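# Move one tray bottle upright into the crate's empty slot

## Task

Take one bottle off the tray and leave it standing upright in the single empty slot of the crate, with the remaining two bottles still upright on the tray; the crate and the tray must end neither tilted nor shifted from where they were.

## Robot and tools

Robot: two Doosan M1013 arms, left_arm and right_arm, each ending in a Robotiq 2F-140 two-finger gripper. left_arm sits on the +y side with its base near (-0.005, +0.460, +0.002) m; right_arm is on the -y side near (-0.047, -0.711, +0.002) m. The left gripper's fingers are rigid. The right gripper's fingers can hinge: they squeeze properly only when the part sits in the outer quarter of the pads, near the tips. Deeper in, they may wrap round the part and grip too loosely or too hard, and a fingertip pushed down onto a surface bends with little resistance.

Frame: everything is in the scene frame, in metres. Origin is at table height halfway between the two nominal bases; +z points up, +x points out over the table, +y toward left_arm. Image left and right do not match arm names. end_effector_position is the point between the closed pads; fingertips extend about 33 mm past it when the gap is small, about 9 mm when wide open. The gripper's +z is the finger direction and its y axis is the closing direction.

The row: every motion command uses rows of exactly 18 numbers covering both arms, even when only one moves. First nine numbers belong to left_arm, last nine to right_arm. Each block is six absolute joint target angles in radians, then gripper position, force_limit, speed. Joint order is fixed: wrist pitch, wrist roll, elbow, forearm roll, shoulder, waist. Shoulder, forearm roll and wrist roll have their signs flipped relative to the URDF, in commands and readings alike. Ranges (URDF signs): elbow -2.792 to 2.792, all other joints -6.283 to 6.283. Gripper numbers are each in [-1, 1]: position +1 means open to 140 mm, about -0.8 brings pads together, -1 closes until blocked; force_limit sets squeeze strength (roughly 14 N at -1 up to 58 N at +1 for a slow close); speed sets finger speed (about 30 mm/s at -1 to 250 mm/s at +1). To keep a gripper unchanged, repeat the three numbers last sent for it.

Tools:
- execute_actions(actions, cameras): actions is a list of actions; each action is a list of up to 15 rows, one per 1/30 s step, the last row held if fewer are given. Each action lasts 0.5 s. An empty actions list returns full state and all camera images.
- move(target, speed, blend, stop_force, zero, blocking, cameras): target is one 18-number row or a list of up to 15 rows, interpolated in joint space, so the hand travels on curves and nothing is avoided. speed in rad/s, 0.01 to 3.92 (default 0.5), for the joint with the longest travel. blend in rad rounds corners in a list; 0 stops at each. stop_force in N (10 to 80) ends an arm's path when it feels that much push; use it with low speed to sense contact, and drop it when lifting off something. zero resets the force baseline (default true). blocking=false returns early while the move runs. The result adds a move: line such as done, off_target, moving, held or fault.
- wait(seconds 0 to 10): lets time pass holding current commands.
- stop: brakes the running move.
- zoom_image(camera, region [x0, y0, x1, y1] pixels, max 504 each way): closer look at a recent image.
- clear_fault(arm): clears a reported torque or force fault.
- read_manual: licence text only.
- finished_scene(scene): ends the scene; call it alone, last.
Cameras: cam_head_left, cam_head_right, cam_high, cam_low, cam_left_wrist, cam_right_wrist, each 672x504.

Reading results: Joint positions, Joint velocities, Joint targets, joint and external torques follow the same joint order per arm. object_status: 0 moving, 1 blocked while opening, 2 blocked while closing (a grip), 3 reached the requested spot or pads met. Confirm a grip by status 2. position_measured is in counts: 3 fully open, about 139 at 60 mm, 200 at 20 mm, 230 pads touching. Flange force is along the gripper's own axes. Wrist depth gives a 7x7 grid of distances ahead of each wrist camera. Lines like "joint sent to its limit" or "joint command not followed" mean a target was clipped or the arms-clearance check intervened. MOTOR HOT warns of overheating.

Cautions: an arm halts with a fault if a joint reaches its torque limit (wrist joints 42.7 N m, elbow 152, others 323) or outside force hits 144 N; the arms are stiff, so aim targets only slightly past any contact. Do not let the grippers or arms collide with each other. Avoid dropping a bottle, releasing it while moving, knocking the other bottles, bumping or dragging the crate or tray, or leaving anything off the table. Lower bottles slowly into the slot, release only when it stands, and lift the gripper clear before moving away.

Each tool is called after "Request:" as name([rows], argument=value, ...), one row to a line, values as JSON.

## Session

Request:
execute_actions(actions=[])

Scene clock: 0.00 s.
left_arm: end_effector_position=(+0.3976, -0.1557, +0.2096) position_measured=3 object_status=3 end_effector_quat_wxyz=(+0.178, +0.675, -0.696, +0.170) | right_arm: end_effector_position=(+0.8972, -0.3906, +0.2970) position_measured=3 object_status=3 end_effector_quat_wxyz=(-0.209, +0.759, +0.022, +0.616)
Joint names: [wrist pitch, wrist roll, elbow, forearm roll, shoulder, waist]
Joint positions: left_arm=[0.753 -2.571 1.865 0.475 -0.193 -0.856] | right_arm=[-0.582 -1.998 1.883 0.171 -0.418 0.278]
Joint velocities: within noise
Joint torques (N m): no reading
External joint torques (N m): no reading
Flange force (N): no reading
Wrist depth (mm): cam_left_wrist=[- - - - - - 1186 / - - - - - 1278 1263 / 182 - - - - 1234 1241 / - 138 - - - 135 1206 / - 112 - - - - 104 / - - - - - 1095 1167 / - 214 - - - 1213 -] | cam_right_wrist=[2449 2501 2195 - 1907 - 1674 / 4308 - - 2529 1876 1776 1939 / 2501 3021 2908 - 1907 1604 2195 / - 134 3144 2769 2115 1876 131 / 100 143 2449 2195 1861 1723 126 / 2237 2216 1972 1736 1616 1472 1353 / 1891 1736 1616 1454 1368 1258 1212]
Joint targets: left_arm=[0.753 -2.571 1.865 0.475 -0.193 -0.856] | right_arm=[-0.582 -1.998 1.883 0.171 -0.418 0.278]
Tool commands: left_gripper/position=+1.0 left_gripper/force_limit=+1.0 left_gripper/speed=+1.0 right_gripper/position=+1.0 right_gripper/force_limit=+1.0 right_gripper/speed=+1.0
camera_calibration:
cam_left_wrist: T_world_to_cam=[[-0.999032, 0.0315624, 0.030626, 0.397596], [0.0269584, 0.989704, -0.140569, 0.175258], [-0.0347473, -0.139608, -0.989597, 0.342662], [0, 0, 0, 1]] pos_world=[0.404393, -0.138165, 0.351556]
cam_right_wrist: T_world_to_cam=[[0.288735, -0.903721, -0.316102, -0.507029], [-0.551281, 0.113006, -0.826631, 0.788477], [0.782765, 0.412938, -0.465575, -0.258822], [0, 0, 0, 1]] pos_world=[0.783666, -0.440438, 0.371005]

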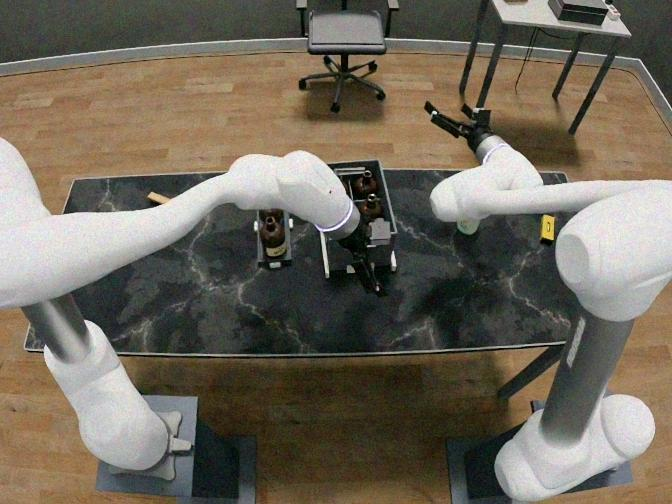

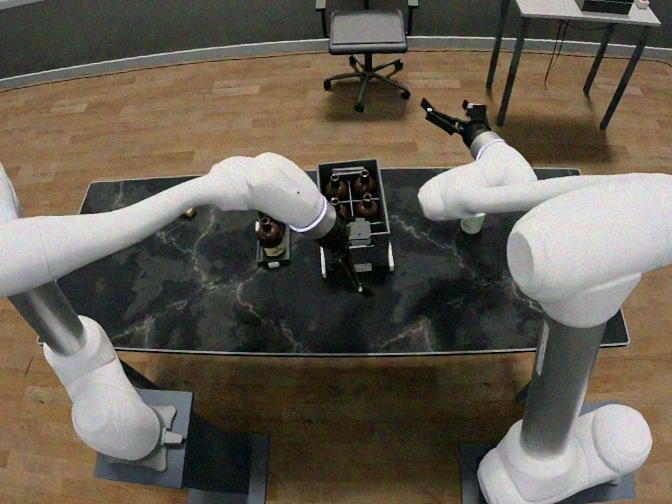

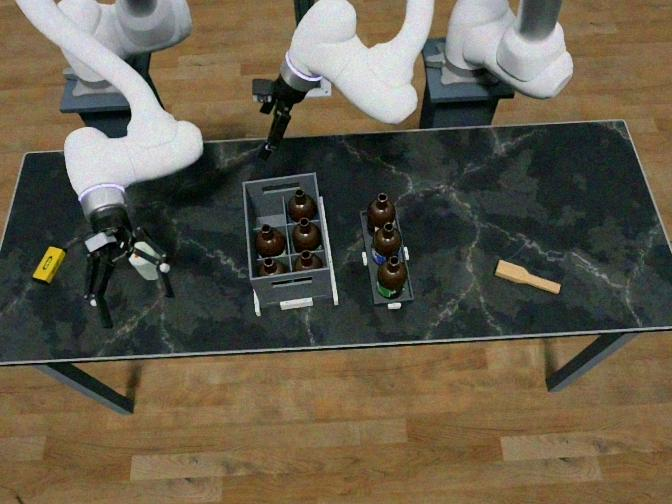

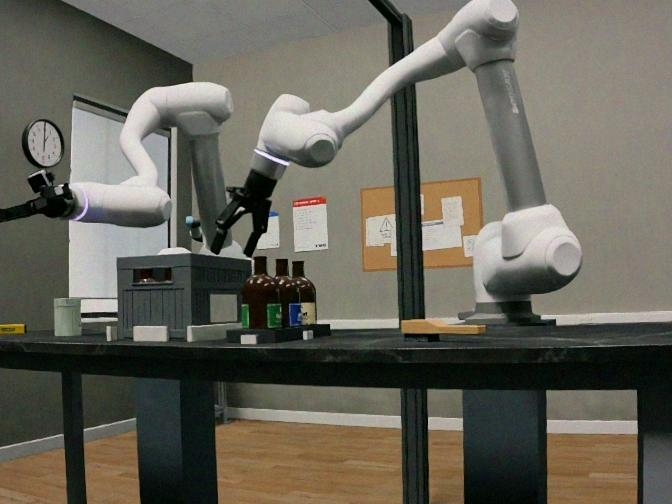

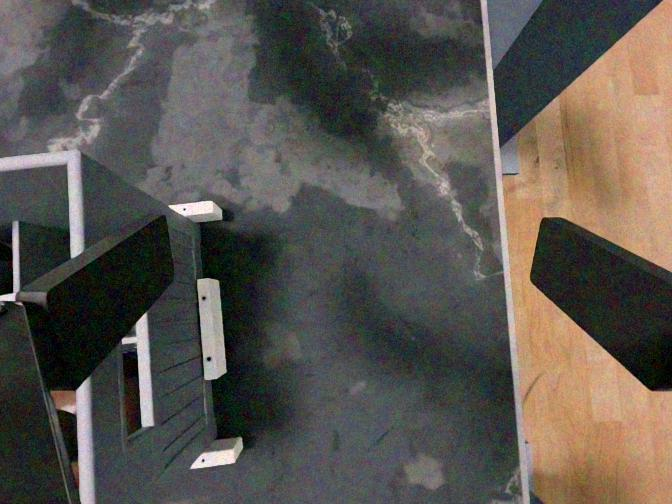

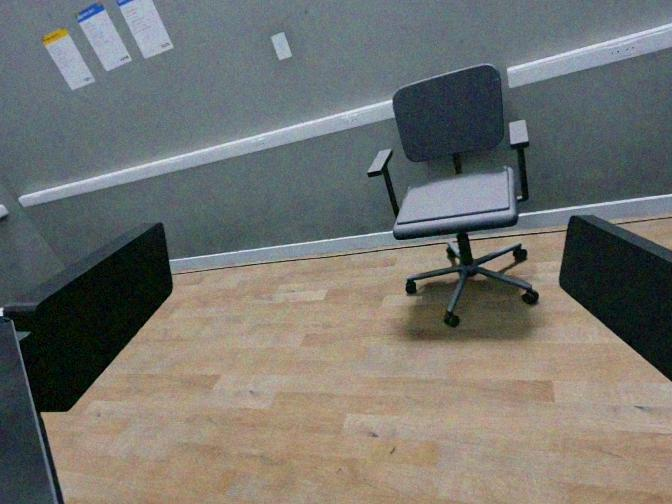

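Request:
zoom_image(camera="cam_high", region=[230, 160, 430, 320])

Request:
zoom_image(camera="cam_low", region=[100, 230, 350, 350])

Scaled by 2.520 from the camera's 672x504 image, which has a finer 960x720 frame.

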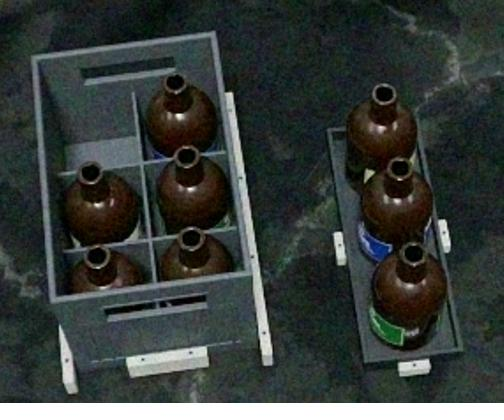

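Scaled by 2.016 from the camera's 672x504 image, which has a finer 960x720 frame.

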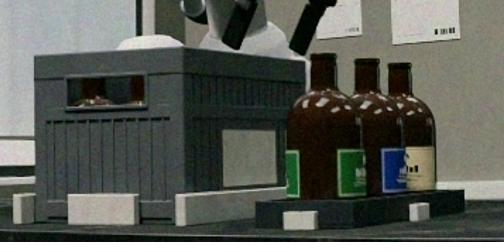

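Request:
zoom_image(camera="cam_low", region=[225, 245, 345, 350])

Request:
zoom_image(camera="cam_low", region=[105, 240, 255, 350])

Request:
zoom_image(camera="cam_high", region=[360, 180, 430, 260])

Scaled by 4.200 from the camera's 672x504 image, which has a finer 960x720 frame.

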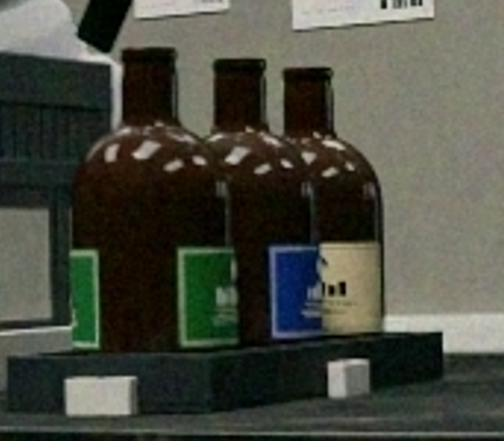

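Scaled by 3.360 from the camera's 672x504 image, which has a finer 960x720 frame.

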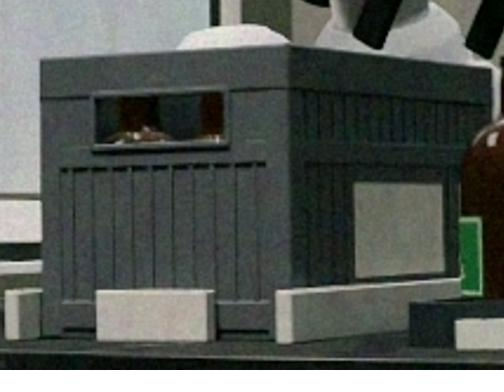

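Scaled by 6.300 from the camera's 672x504 image, which has a finer 960x720 frame.

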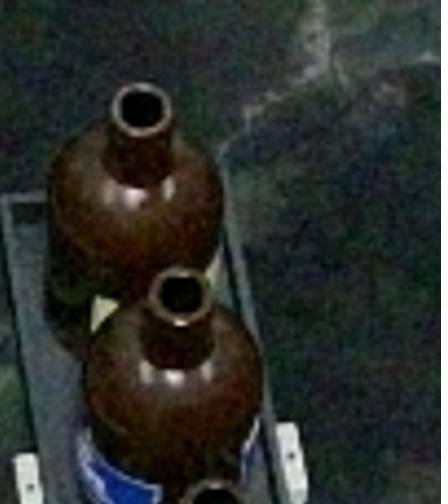

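Request:
move([
  [1.0225, -2.571, 1.6805, 0.475, -0.108, -0.856, 0.175, -1, -1, -0.582, -1.998, 1.883, 0.171, -0.418, 0.278, 1, 1, 1],
  [1.5210, -3.7431, 1.1438, 0, -0.4769, -0.8293, 0.175, -1, -1, -0.582, -1.998, 1.883, 0.171, -0.418, 0.278, 1, 1, 1],
], speed=0.5, blend=[0.05, 0], cameras=["all"])

Request:
zoom_image(camera="cam_left_wrist", region=[230, 80, 440, 260])

Request:
zoom_image(camera="cam_head_left", region=[240, 140, 410, 290])

Request:
zoom_image(camera="cam_head_right", region=[240, 140, 410, 290])

Scene clock: 100.03 s.
left_arm: end_effector_position=(+0.5646, -0.1620, +0.3452) position_measured=107 object_status=3 end_effector_quat_wxyz=(+0.000, -0.050, +0.999, +0.000) | right_arm: end_effector_position=(+0.8971, -0.3904, +0.2974) position_measured=3 object_status=3 end_effector_quat_wxyz=(-0.209, +0.759, +0.022, +0.616)
Joint names: [wrist pitch, wrist roll, elbow, forearm roll, shoulder, waist]
Joint positions: left_arm=[1.521 -3.743 1.144 0 -0.477 -0.829] | right_arm=[-0.582 -1.998 1.883 0.171 -0.418 0.278]
Joint torques (N m): left_arm=[-0.32 -0.66 -43.28 -4.71 92.37 2.39] | right_arm=[-2.45 0.58 -34.34 -2.85 72 3.45]
External joint torques (N m): left_arm=[0.35 0.66 1.25 0.42 -2.54 -2.08] | right_arm=[-0.26 -0.56 0.3 -0.55 4.48 -3.66]
Flange force (N): left_arm=[1.8 -3.0 1.7] | right_arm=[4.7 3.7 -7.5]
Wrist depth (mm): cam_left_wrist=[- - - - - - - / - - - - - - - / - - - 449 - - - / - - 135 - 369 109 - / - 86 - 407 - - 89 / - - 1460 - 1690 - - / - - 1614 1745 1704 - -] | cam_right_wrist=[2737 2041 - - 1638 - 1776 / 3372 - - 2501 1861 1861 - / - 2769 3061 - 1861 1762 - / - 134 3144 2705 2077 1627 131 / 100 143 2556 2195 1876 1817 114 / 2154 2174 1988 1790 1604 - - / 1988 1674 1561 1472 1353 1258 1181]
Joint targets: left_arm=[1.521 -3.743 1.144 0.000 -0.477 -0.829] | right_arm=[-0.582 -1.998 1.883 0.171 -0.418 0.278]
move: done
camera_calibration:
cam_left_wrist: T_world_to_cam=[[-0.111408, 0.993517, 0.0226211, 0.217809], [0.932157, 0.0965823, 0.348934, -0.628539], [0.344487, 0.0599604, -0.936874, 0.281872], [0, 0, 0, 1]] pos_world=[0.513061, -0.172592, 0.47847]
cam_right_wrist: T_world_to_cam=[[0.289308, -0.903661, -0.315748, -0.50737], [-0.550649, 0.112703, -0.827094, 0.7882], [0.782998, 0.413151, -0.464994, -0.258949], [0, 0, 0, 1]] pos_world=[0.783564, -0.440338, 0.371304]

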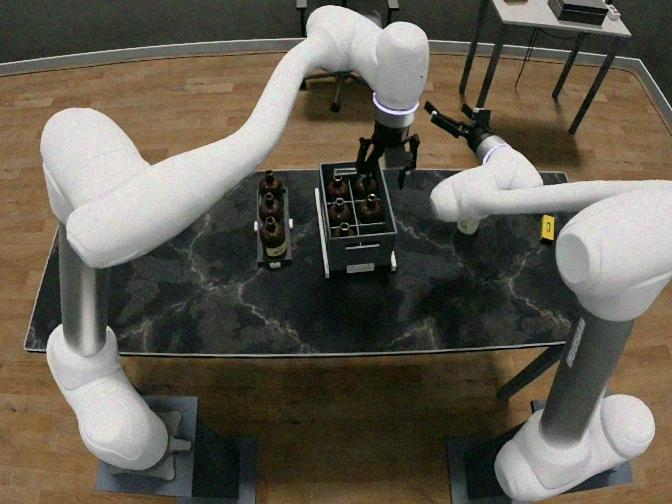

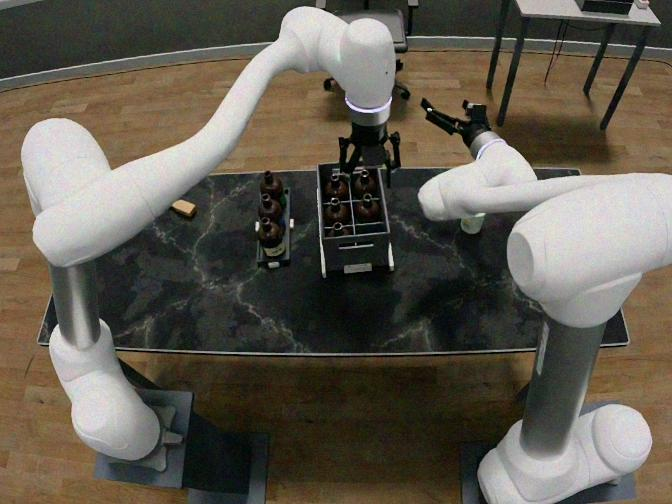

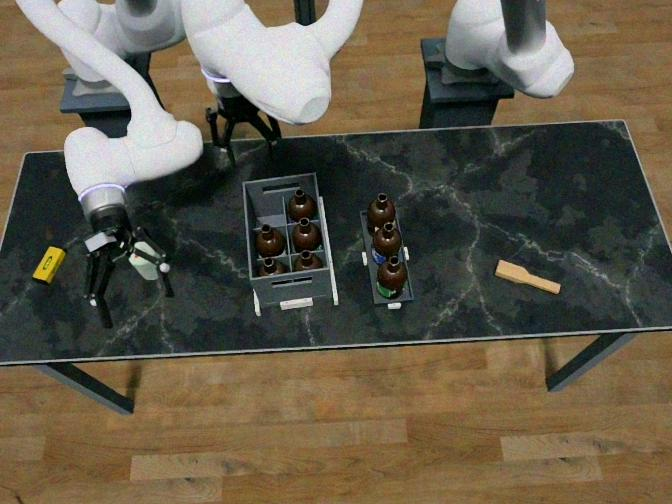

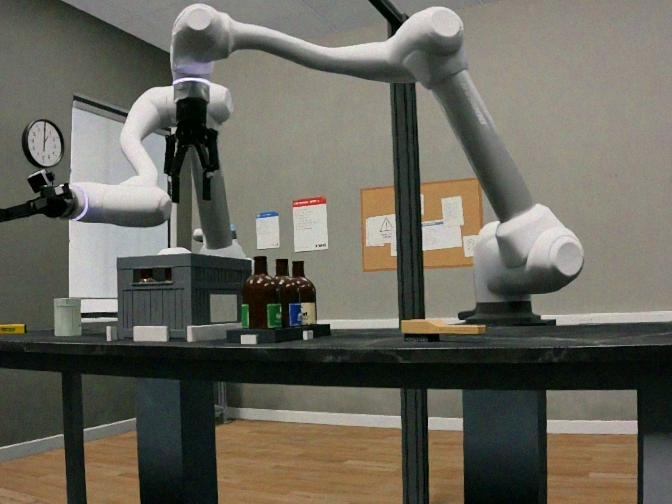

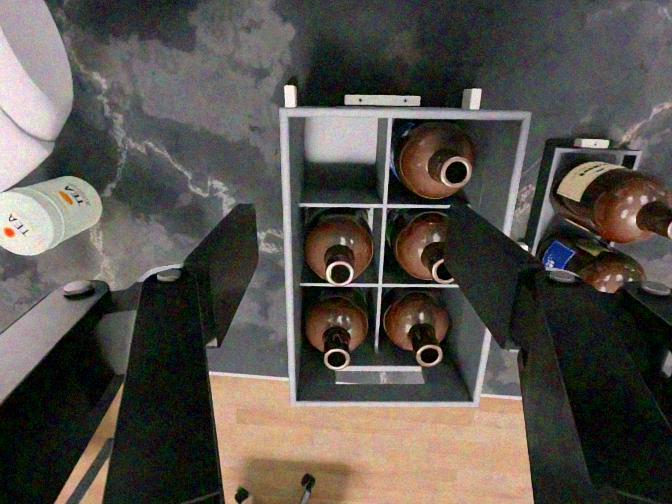

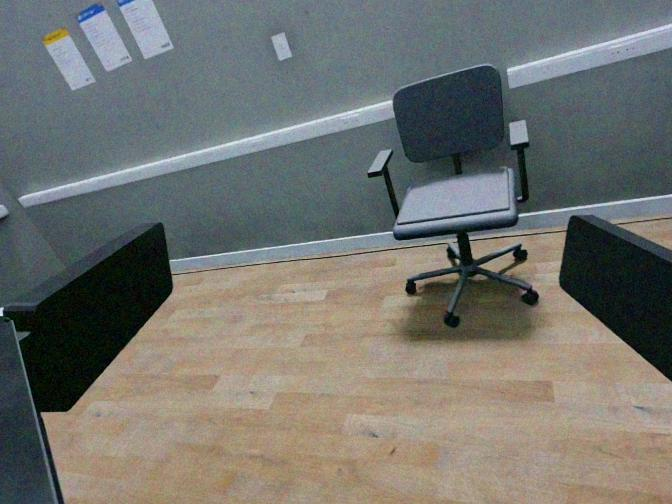

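Scaled by 2.400 from the camera's 672x504 image, which has a finer 960x720 frame.

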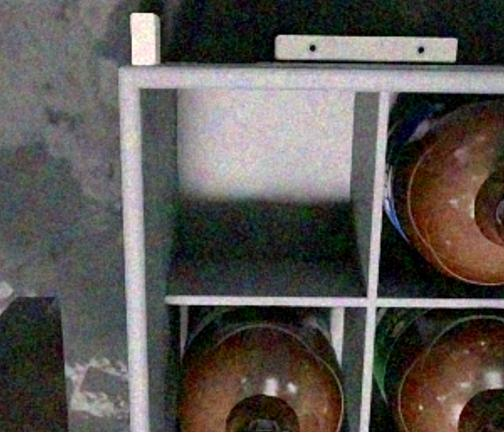

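Scaled by 2.965 from the camera's 672x504 image, which has a finer 960x720 frame.

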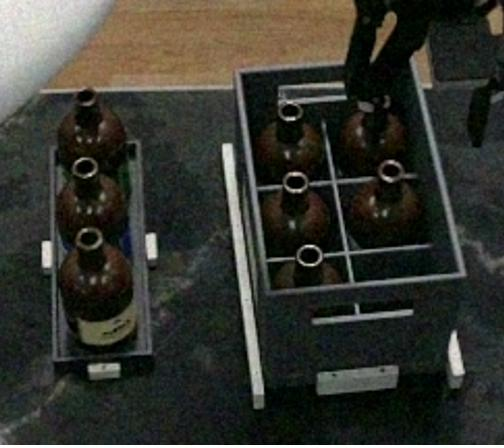

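Scaled by 2.965 from the camera's 672x504 image, which has a finer 960x720 frame.

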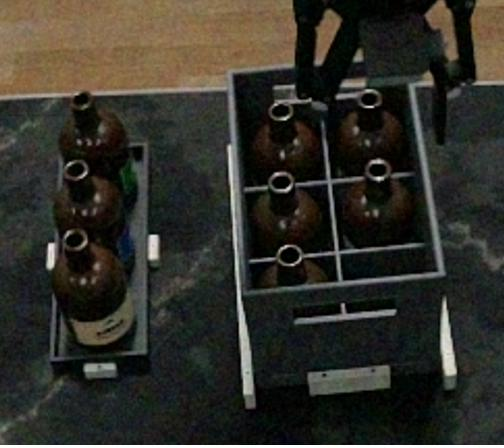

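Request:
move(target=[1.3911, -4.0542, 1.5526, 0, -0.1979, -0.5182, 0.175, -1, -1, -0.582, -1.998, 1.883, 0.171, -0.418, 0.278, 1, 1, 1], speed=0.4, cameras=["cam_left_wrist", "cam_high", "cam_low"])

Request:
zoom_image(camera="cam_left_wrist", region=[250, 100, 450, 260])

Scene clock: 147.20 s.
left_arm: end_effector_position=(+0.5826, +0.1329, +0.3302) position_measured=107 object_status=3 end_effector_quat_wxyz=(+0.000, -0.050, +0.999, +0.000) | right_arm: end_effector_position=(+0.8971, -0.3904, +0.2974) position_measured=3 object_status=3 end_effector_quat_wxyz=(-0.209, +0.759, +0.022, +0.616)
Joint names: [wrist pitch, wrist roll, elbow, forearm roll, shoulder, waist]
Joint positions: left_arm=[1.391 -4.054 1.553 0 -0.198 -0.518] | right_arm=[-0.582 -1.998 1.883 0.171 -0.418 0.278]
Joint torques (N m): left_arm=[-0.26 -0.65 -42.82 -4.59 64.95 2.39] | right_arm=[-2.42 0.56 -34.48 -2.8 71.93 3.64]
External joint torques (N m): left_arm=[0.29 0.65 1.48 0.37 -3.35 -2.26] | right_arm=[-0.28 -0.54 0.42 -0.62 4.63 -3.96]
Flange force (N): left_arm=[0.6 -4.9 2.6] | right_arm=[4.7 3.9 -8.0]
Wrist depth (mm): cam_left_wrist=[- - - - - - 408 / - - 434 - - - 423 / 361 - - - - - - / 377 - 135 358 149 109 - / - 86 - 402 - - 89 / - - - 1534 1760 - - / - - 1760 1745 1745 - -] | cam_right_wrist=[2398 3021 - - 1817 - 1686 / - - - 2281 1861 1907 1521 / 2872 3231 2908 - 1891 1891 - / - 134 3102 2674 2023 1876 125 / 100 133 2501 2059 1891 1736 114 / 2154 2115 1988 1736 1604 1482 1368 / 1876 1749 1604 1491 1337 1264 1205]
Joint targets: left_arm=[1.391 -4.054 1.553 0.000 -0.198 -0.518] | right_arm=[-0.582 -1.998 1.883 0.171 -0.418 0.278]
move: done
camera_calibration:
cam_left_wrist: T_world_to_cam=[[-0.11128, 0.993533, 0.0225639, -0.072878], [0.932171, 0.096483, 0.348924, -0.668557], [0.34449, 0.0598617, -0.936879, 0.243948], [0, 0, 0, 1]] pos_world=[0.531062, 0.122308, 0.46347]
Images, in order (width x height): cam_high 672x504, cam_low 672x504, cam_left_wrist 672x504.

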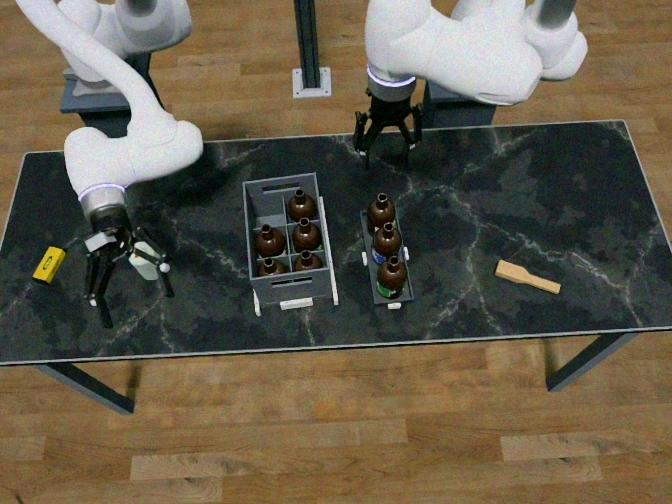

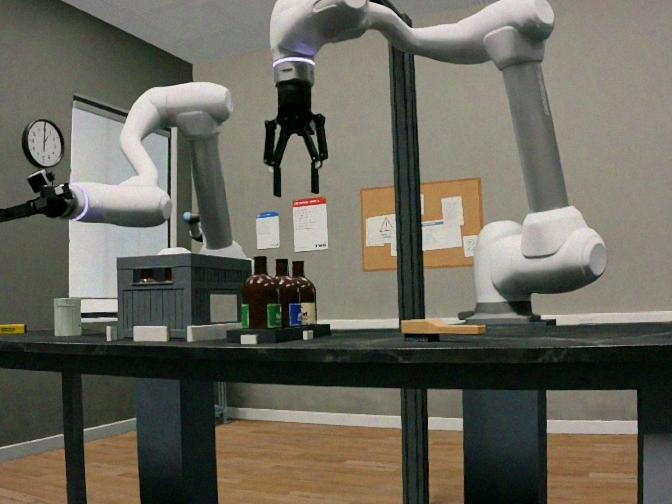

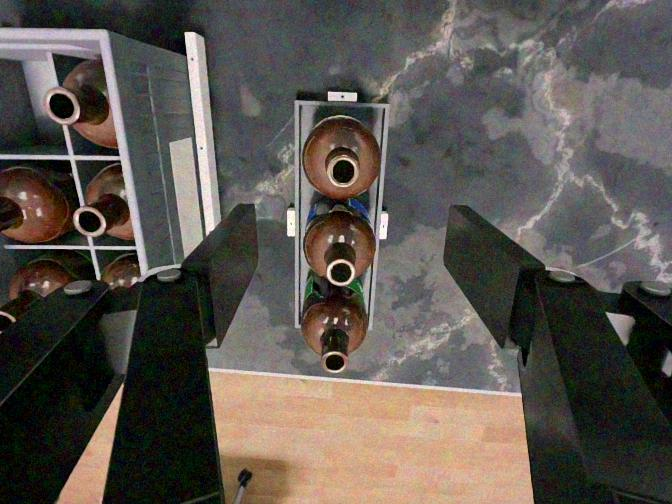

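Scaled by 2.520 from the camera's 672x504 image, which has a finer 960x720 frame.

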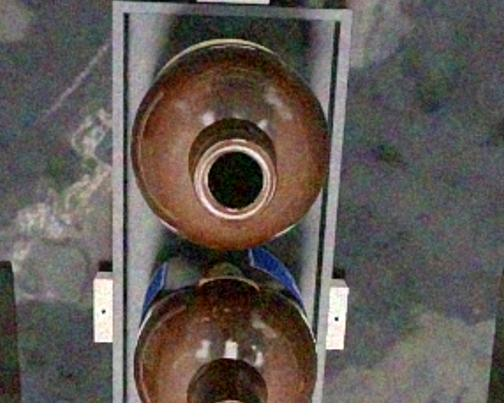

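Request:
move(target=[1.1881, -4.0500, 1.7103, 0, -0.2432, -0.5224, 0.175, -1, -1, -0.582, -1.998, 1.883, 0.171, -0.418, 0.278, 1, 1, 1], speed=0.25, cameras=["cam_left_wrist", "cam_low"])

Request:
zoom_image(camera="cam_left_wrist", region=[200, 130, 500, 355])

Request:
zoom_image(camera="cam_low", region=[235, 200, 355, 320])

Scene clock: 162.70 s.
left_arm: end_effector_position=(+0.5778, +0.1327, +0.2153) position_measured=107 object_status=3 end_effector_quat_wxyz=(+0.000, -0.050, +0.999, +0.000) | right_arm: end_effector_position=(+0.8971, -0.3904, +0.2974) position_measured=3 object_status=3 end_effector_quat_wxyz=(-0.209, +0.759, +0.022, +0.616)
Joint names: [wrist pitch, wrist roll, elbow, forearm roll, shoulder, waist]
Joint positions: left_arm=[1.188 -4.05 1.71 0 -0.243 -0.522] | right_arm=[-0.582 -1.998 1.883 0.171 -0.418 0.278]
Joint torques (N m): left_arm=[-0.29 -0.64 -40.44 -4.39 66.76 1.8] | right_arm=[-2.43 0.56 -34.46 -2.79 72.02 3.63]
External joint torques (N m): left_arm=[0.32 0.64 1.41 0.4 -2.95 -1.7] | right_arm=[-0.28 -0.54 0.48 -0.6 4.52 -3.69]
Flange force (N): left_arm=[0.6 -3.8 2.9] | right_arm=[4.4 3.6 -7.9]
Wrist depth (mm): cam_left_wrist=[217 297 292 306 - - 305 / - 283 - 313 - 325 - / - 322 333 226 - 353 - / 214 268 135 262 146 109 373 / - 86 - 252 - - 89 / - - 435 288 - - - / - - 1590 1545 1774 - -] | cam_right_wrist=[2374 2326 2326 - 1650 - 1817 / 2908 2585 2644 2423 1846 1776 1939 / - 3231 - - 1846 1876 1711 / - 134 2326 2769 2059 1891 125 / 100 143 2585 2134 1891 1723 114 / 2195 2174 1955 1723 1638 1463 1368 / 1923 1776 1698 1427 1393 1278 -]
Joint targets: left_arm=[1.188 -4.050 1.710 0.000 -0.243 -0.522] | right_arm=[-0.582 -1.998 1.883 0.171 -0.418 0.278]
move: done
camera_calibration:
cam_left_wrist: T_world_to_cam=[[-0.111381, 0.993523, 0.0225137, -0.0705492], [0.932127, 0.0965891, 0.349012, -0.623992], [0.344577, 0.0598589, -0.936848, 0.13791], [0, 0, 0, 1]] pos_world=[0.526261, 0.122108, 0.34857]
Images, in order (width x height): cam_low 672x504, cam_left_wrist 672x504.

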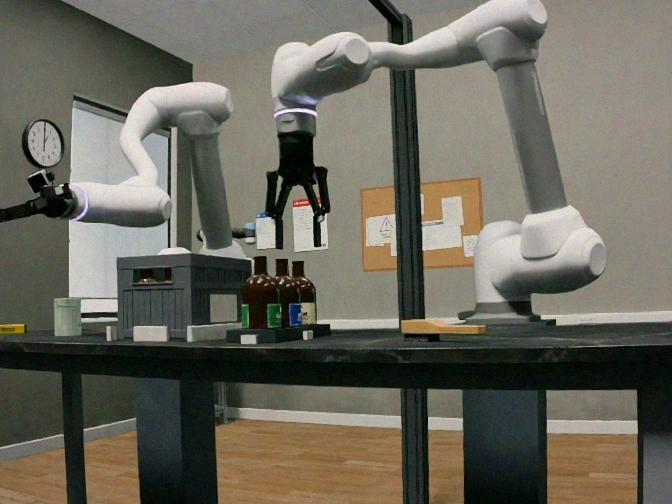

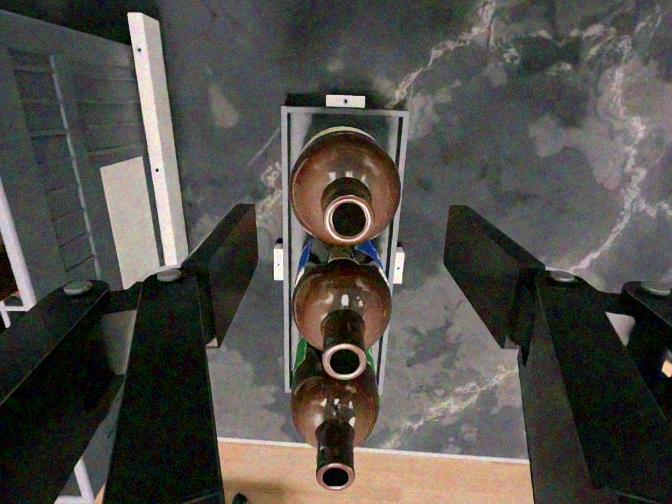

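Scaled by 1.680 from the camera's 672x504 image, which has a finer 960x720 frame.

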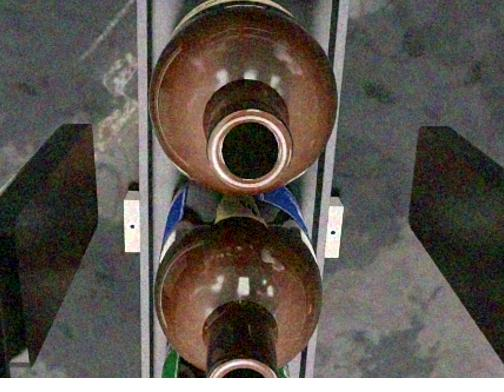

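Scaled by 4.200 from the camera's 672x504 image, which has a finer 960x720 frame.

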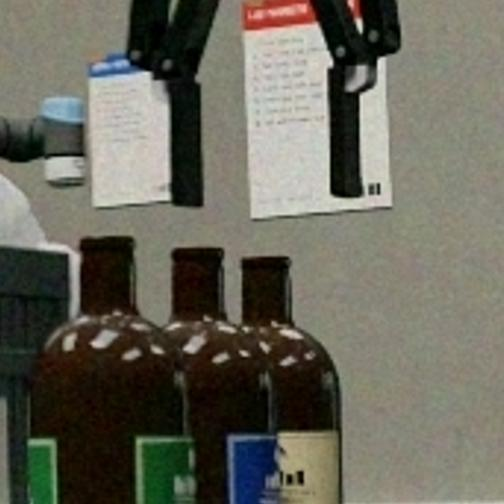

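Request:
move(target=[1.0953, -4.0500, 1.7667, 0, -0.2797, -0.5224, 0.175, -1, -1, -0.582, -1.998, 1.883, 0.171, -0.418, 0.278, 1, 1, 1], speed=0.12, stop_force=20, cameras=["cam_left_wrist", "cam_low", "cam_high"])

Request:
zoom_image(camera="cam_left_wrist", region=[200, 130, 500, 355])

Request:
zoom_image(camera="cam_low", region=[235, 220, 355, 340])

Scene clock: 221.50 s.
left_arm: end_effector_position=(+0.5780, +0.1326, +0.1622) position_measured=107 object_status=3 end_effector_quat_wxyz=(+0.000, -0.050, +0.999, +0.000) | right_arm: end_effector_position=(+0.8971, -0.3904, +0.2974) position_measured=3 object_status=3 end_effector_quat_wxyz=(-0.209, +0.759, +0.022, +0.616)
Joint names: [wrist pitch, wrist roll, elbow, forearm roll, shoulder, waist]
Joint positions: left_arm=[1.095 -4.05 1.767 0 -0.28 -0.522] | right_arm=[-0.582 -1.998 1.883 0.171 -0.418 0.278]
Joint torques (N m): left_arm=[-0.22 -0.7 -38.51 -4.2 68.95 1.69] | right_arm=[-2.4 0.55 -34.3 -2.85 71.96 3.49]
External joint torques (N m): left_arm=[0.24 0.7 1.08 0.38 -3.23 -1.7] | right_arm=[-0.32 -0.54 0.11 -0.58 4.9 -3.93]
Flange force (N): left_arm=[0.0 -4.4 3.1] | right_arm=[5.2 3.8 -7.8]
Wrist depth (mm): cam_left_wrist=[- 253 - - - - - / 223 247 271 - 270 272 - / 224 269 - 176 - - - / 225 267 158 146 149 109 312 / - 86 - 215 - - 89 / - - - 200 - - - / - - - 236 - - -] | cam_right_wrist=[2674 2423 2303 2077 1445 - 1907 / 3372 2096 2449 2501 1891 1876 1876 / 3635 2644 2769 2614 1923 1923 2556 / - 134 3102 3187 1988 1891 131 / 100 133 2475 2115 1891 1723 114 / 2174 2674 1939 1749 1604 1501 - / 1939 1736 1604 1463 1345 1244 1169]
Joint targets: left_arm=[1.095 -4.050 1.767 0.000 -0.280 -0.522] | right_arm=[-0.582 -1.998 1.883 0.171 -0.418 0.278]
move: done
camera_calibration:
cam_left_wrist: T_world_to_cam=[[-0.111407, 0.993517, 0.0226214, -0.06915], [0.932157, 0.0965814, 0.348934, -0.605619], [0.344487, 0.0599604, -0.936874, 0.0881497], [0, 0, 0, 1]] pos_world=[0.526461, 0.121908, 0.29547]
Images, in order (width x height): cam_high 672x504, cam_low 672x504, cam_left_wrist 672x504.

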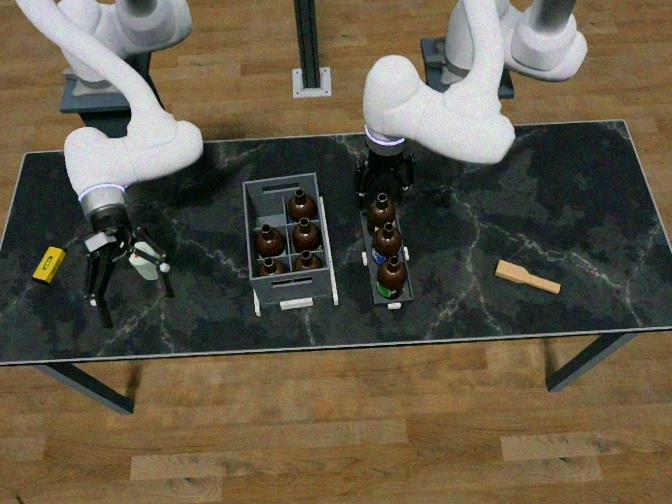

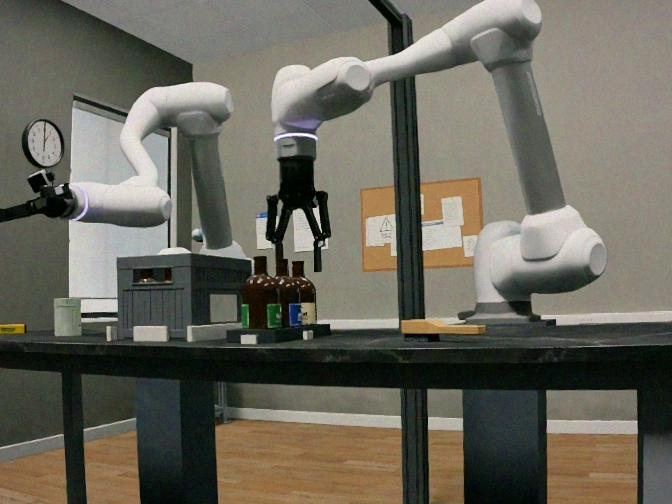

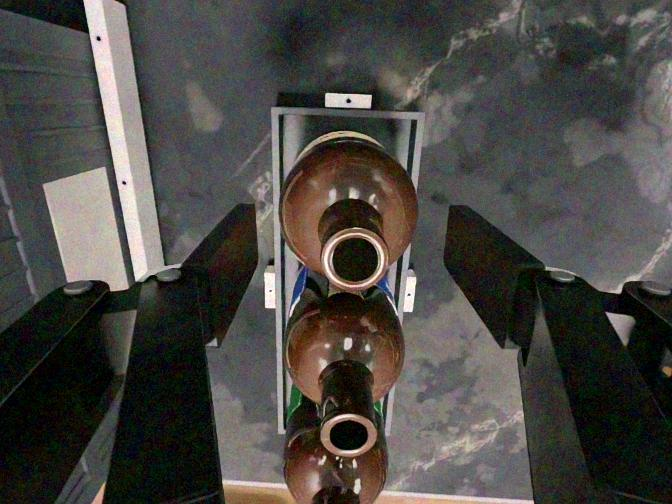

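Scaled by 1.680 from the camera's 672x504 image, which has a finer 960x720 frame.

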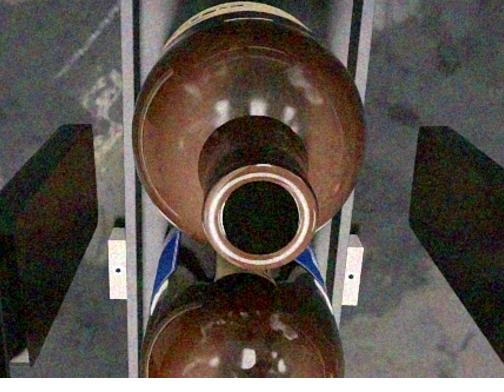

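Scaled by 4.200 from the camera's 672x504 image, which has a finer 960x720 frame.

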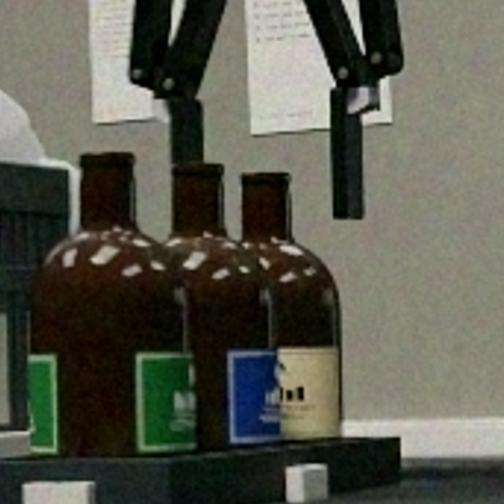

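Request:
move(target=[1.0953, -4.0500, 1.7667, 0, -0.2797, -0.5224, -1, 0, -1, -0.582, -1.998, 1.883, 0.171, -0.418, 0.278, 1, 1, 1], speed=0.05)

Request:
wait(seconds=1.0, cameras=["cam_left_wrist", "cam_low", "cam_high"])

Request:
zoom_image(camera="cam_low", region=[235, 220, 355, 340])

Scene clock: 234.30 s.
left_arm: end_effector_position=(+0.5780, +0.1326, +0.1622) position_measured=194 object_status=0 end_effector_quat_wxyz=(+0.000, -0.050, +0.999, +0.000) | right_arm: end_effector_position=(+0.8971, -0.3904, +0.2974) position_measured=3 object_status=3 end_effector_quat_wxyz=(-0.209, +0.759, +0.022, +0.616)
Joint names: [wrist pitch, wrist roll, elbow, forearm roll, shoulder, waist]
Joint positions: left_arm=[1.095 -4.05 1.767 0 -0.28 -0.522] | right_arm=[-0.582 -1.998 1.883 0.171 -0.418 0.278]
Joint torques (N m): left_arm=[-0.5 -0.67 -33.34 -4.22 62.12 2.05] | right_arm=[-2.43 0.57 -34.38 -2.83 71.98 3.45]
External joint torques (N m): left_arm=[0.53 0.67 -4.06 0.4 3.79 -2.1] | right_arm=[-0.27 -0.55 0.38 -0.58 4.37 -3.73]
Flange force (N): left_arm=[0.3 -4.8 -7.8] | right_arm=[4.5 3.7 -7.5]
Wrist depth (mm): cam_left_wrist=[- 259 - - - - - / 214 251 - - - - - / - 261 296 173 294 - 296 / - 280 - 141 114 - 309 / - - - 206 - 81 - / - - - 188 - - - / - - - - - - -] | cam_right_wrist=[2705 2556 - - 1572 1482 1762 / - 2769 - 2529 1861 1891 - / - 3231 2837 - 1861 2134 - / 3635 134 - 2529 2023 1891 131 / 100 125 2449 2174 1939 1736 114 / 2216 2134 1955 1723 1583 1454 1337 / 1790 1650 1572 1454 1264 1278 -]
Joint targets: left_arm=[1.095 -4.050 1.767 0.000 -0.280 -0.522] | right_arm=[-0.582 -1.998 1.883 0.171 -0.418 0.278]
move: done

Scene clock: 235.30 s.
left_arm: end_effector_position=(+0.5780, +0.1326, +0.1622) position_measured=194 object_status=2 end_effector_quat_wxyz=(+0.000, -0.050, +0.999, +0.000) | right_arm: end_effector_position=(+0.8971, -0.3904, +0.2974) position_measured=3 object_status=3 end_effector_quat_wxyz=(-0.209, +0.759, +0.022, +0.616)
Joint names: [wrist pitch, wrist roll, elbow, forearm roll, shoulder, waist]
Joint positions: left_arm=[1.095 -4.05 1.767 0 -0.28 -0.522] | right_arm=[-0.582 -1.998 1.883 0.171 -0.418 0.278]
Joint torques (N m): left_arm=[-0.48 -0.66 -33.37 -4.17 61.8 2.36] | right_arm=[-2.4 0.56 -34.28 -2.82 72.17 3.47]
External joint torques (N m): left_arm=[0.5 0.66 -3.98 0.35 4.01 -2.27] | right_arm=[-0.3 -0.55 0.3 -0.58 4.28 -3.63]
Flange force (N): left_arm=[0.9 -4.7 -7.9] | right_arm=[4.4 3.6 -7.3]
Wrist depth (mm): cam_left_wrist=[246 242 249 - 255 255 - / - 250 276 - 262 - 274 / 213 260 - 178 - - - / 226 286 - 140 114 - 308 / - - - 206 - 81 - / - - - 188 - - - / - - - 230 - - -] | cam_right_wrist=[2475 2945 - - 1776 - 1846 / 2501 - 2501 2303 1861 1776 - / - 3102 - - 1891 1972 - / - 144 3372 2737 2059 1907 131 / 100 144 2501 1923 1861 1832 114 / 2195 2154 1972 1749 1616 1436 1337 / 1923 1876 1604 1501 1353 1292 1224]
Joint targets: left_arm=[1.095 -4.050 1.767 0.000 -0.280 -0.522] | right_arm=[-0.582 -1.998 1.883 0.171 -0.418 0.278]
Tool commands: left_gripper/position=-1.0 left_gripper/force_limit=+0.0 left_gripper/speed=-1.0 right_gripper/position=+1.0 right_gripper/force_limit=+1.0 right_gripper/speed=+1.0
wait: 1.00 s; at rest by 0.17 s
camera_calibration:
cam_left_wrist: T_world_to_cam=[[-0.111408, 0.993517, 0.0226211, -0.0691495], [0.932157, 0.0965823, 0.348934, -0.605619], [0.344487, 0.0599604, -0.936874, 0.0881497], [0, 0, 0, 1]] pos_world=[0.526461, 0.121908, 0.29547]
Images, in order (width x height): cam_high 672x504, cam_low 672x504, cam_left_wrist 672x504.

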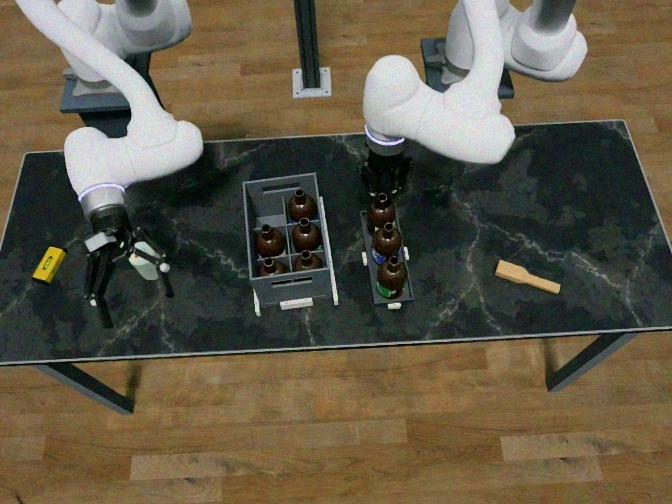

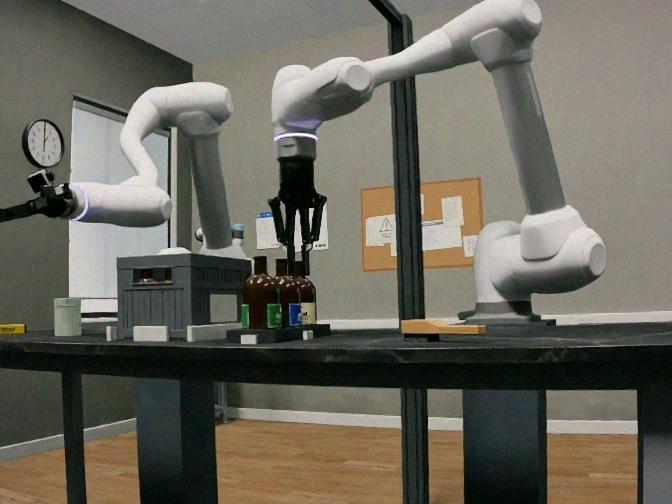

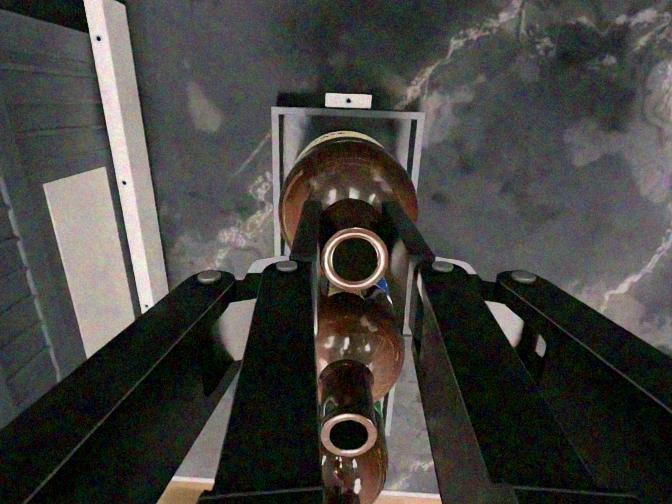

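Scaled by 4.200 from the camera's 672x504 image, which has a finer 960x720 frame.

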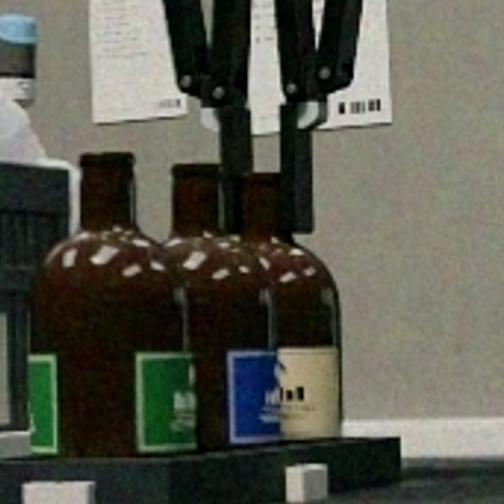

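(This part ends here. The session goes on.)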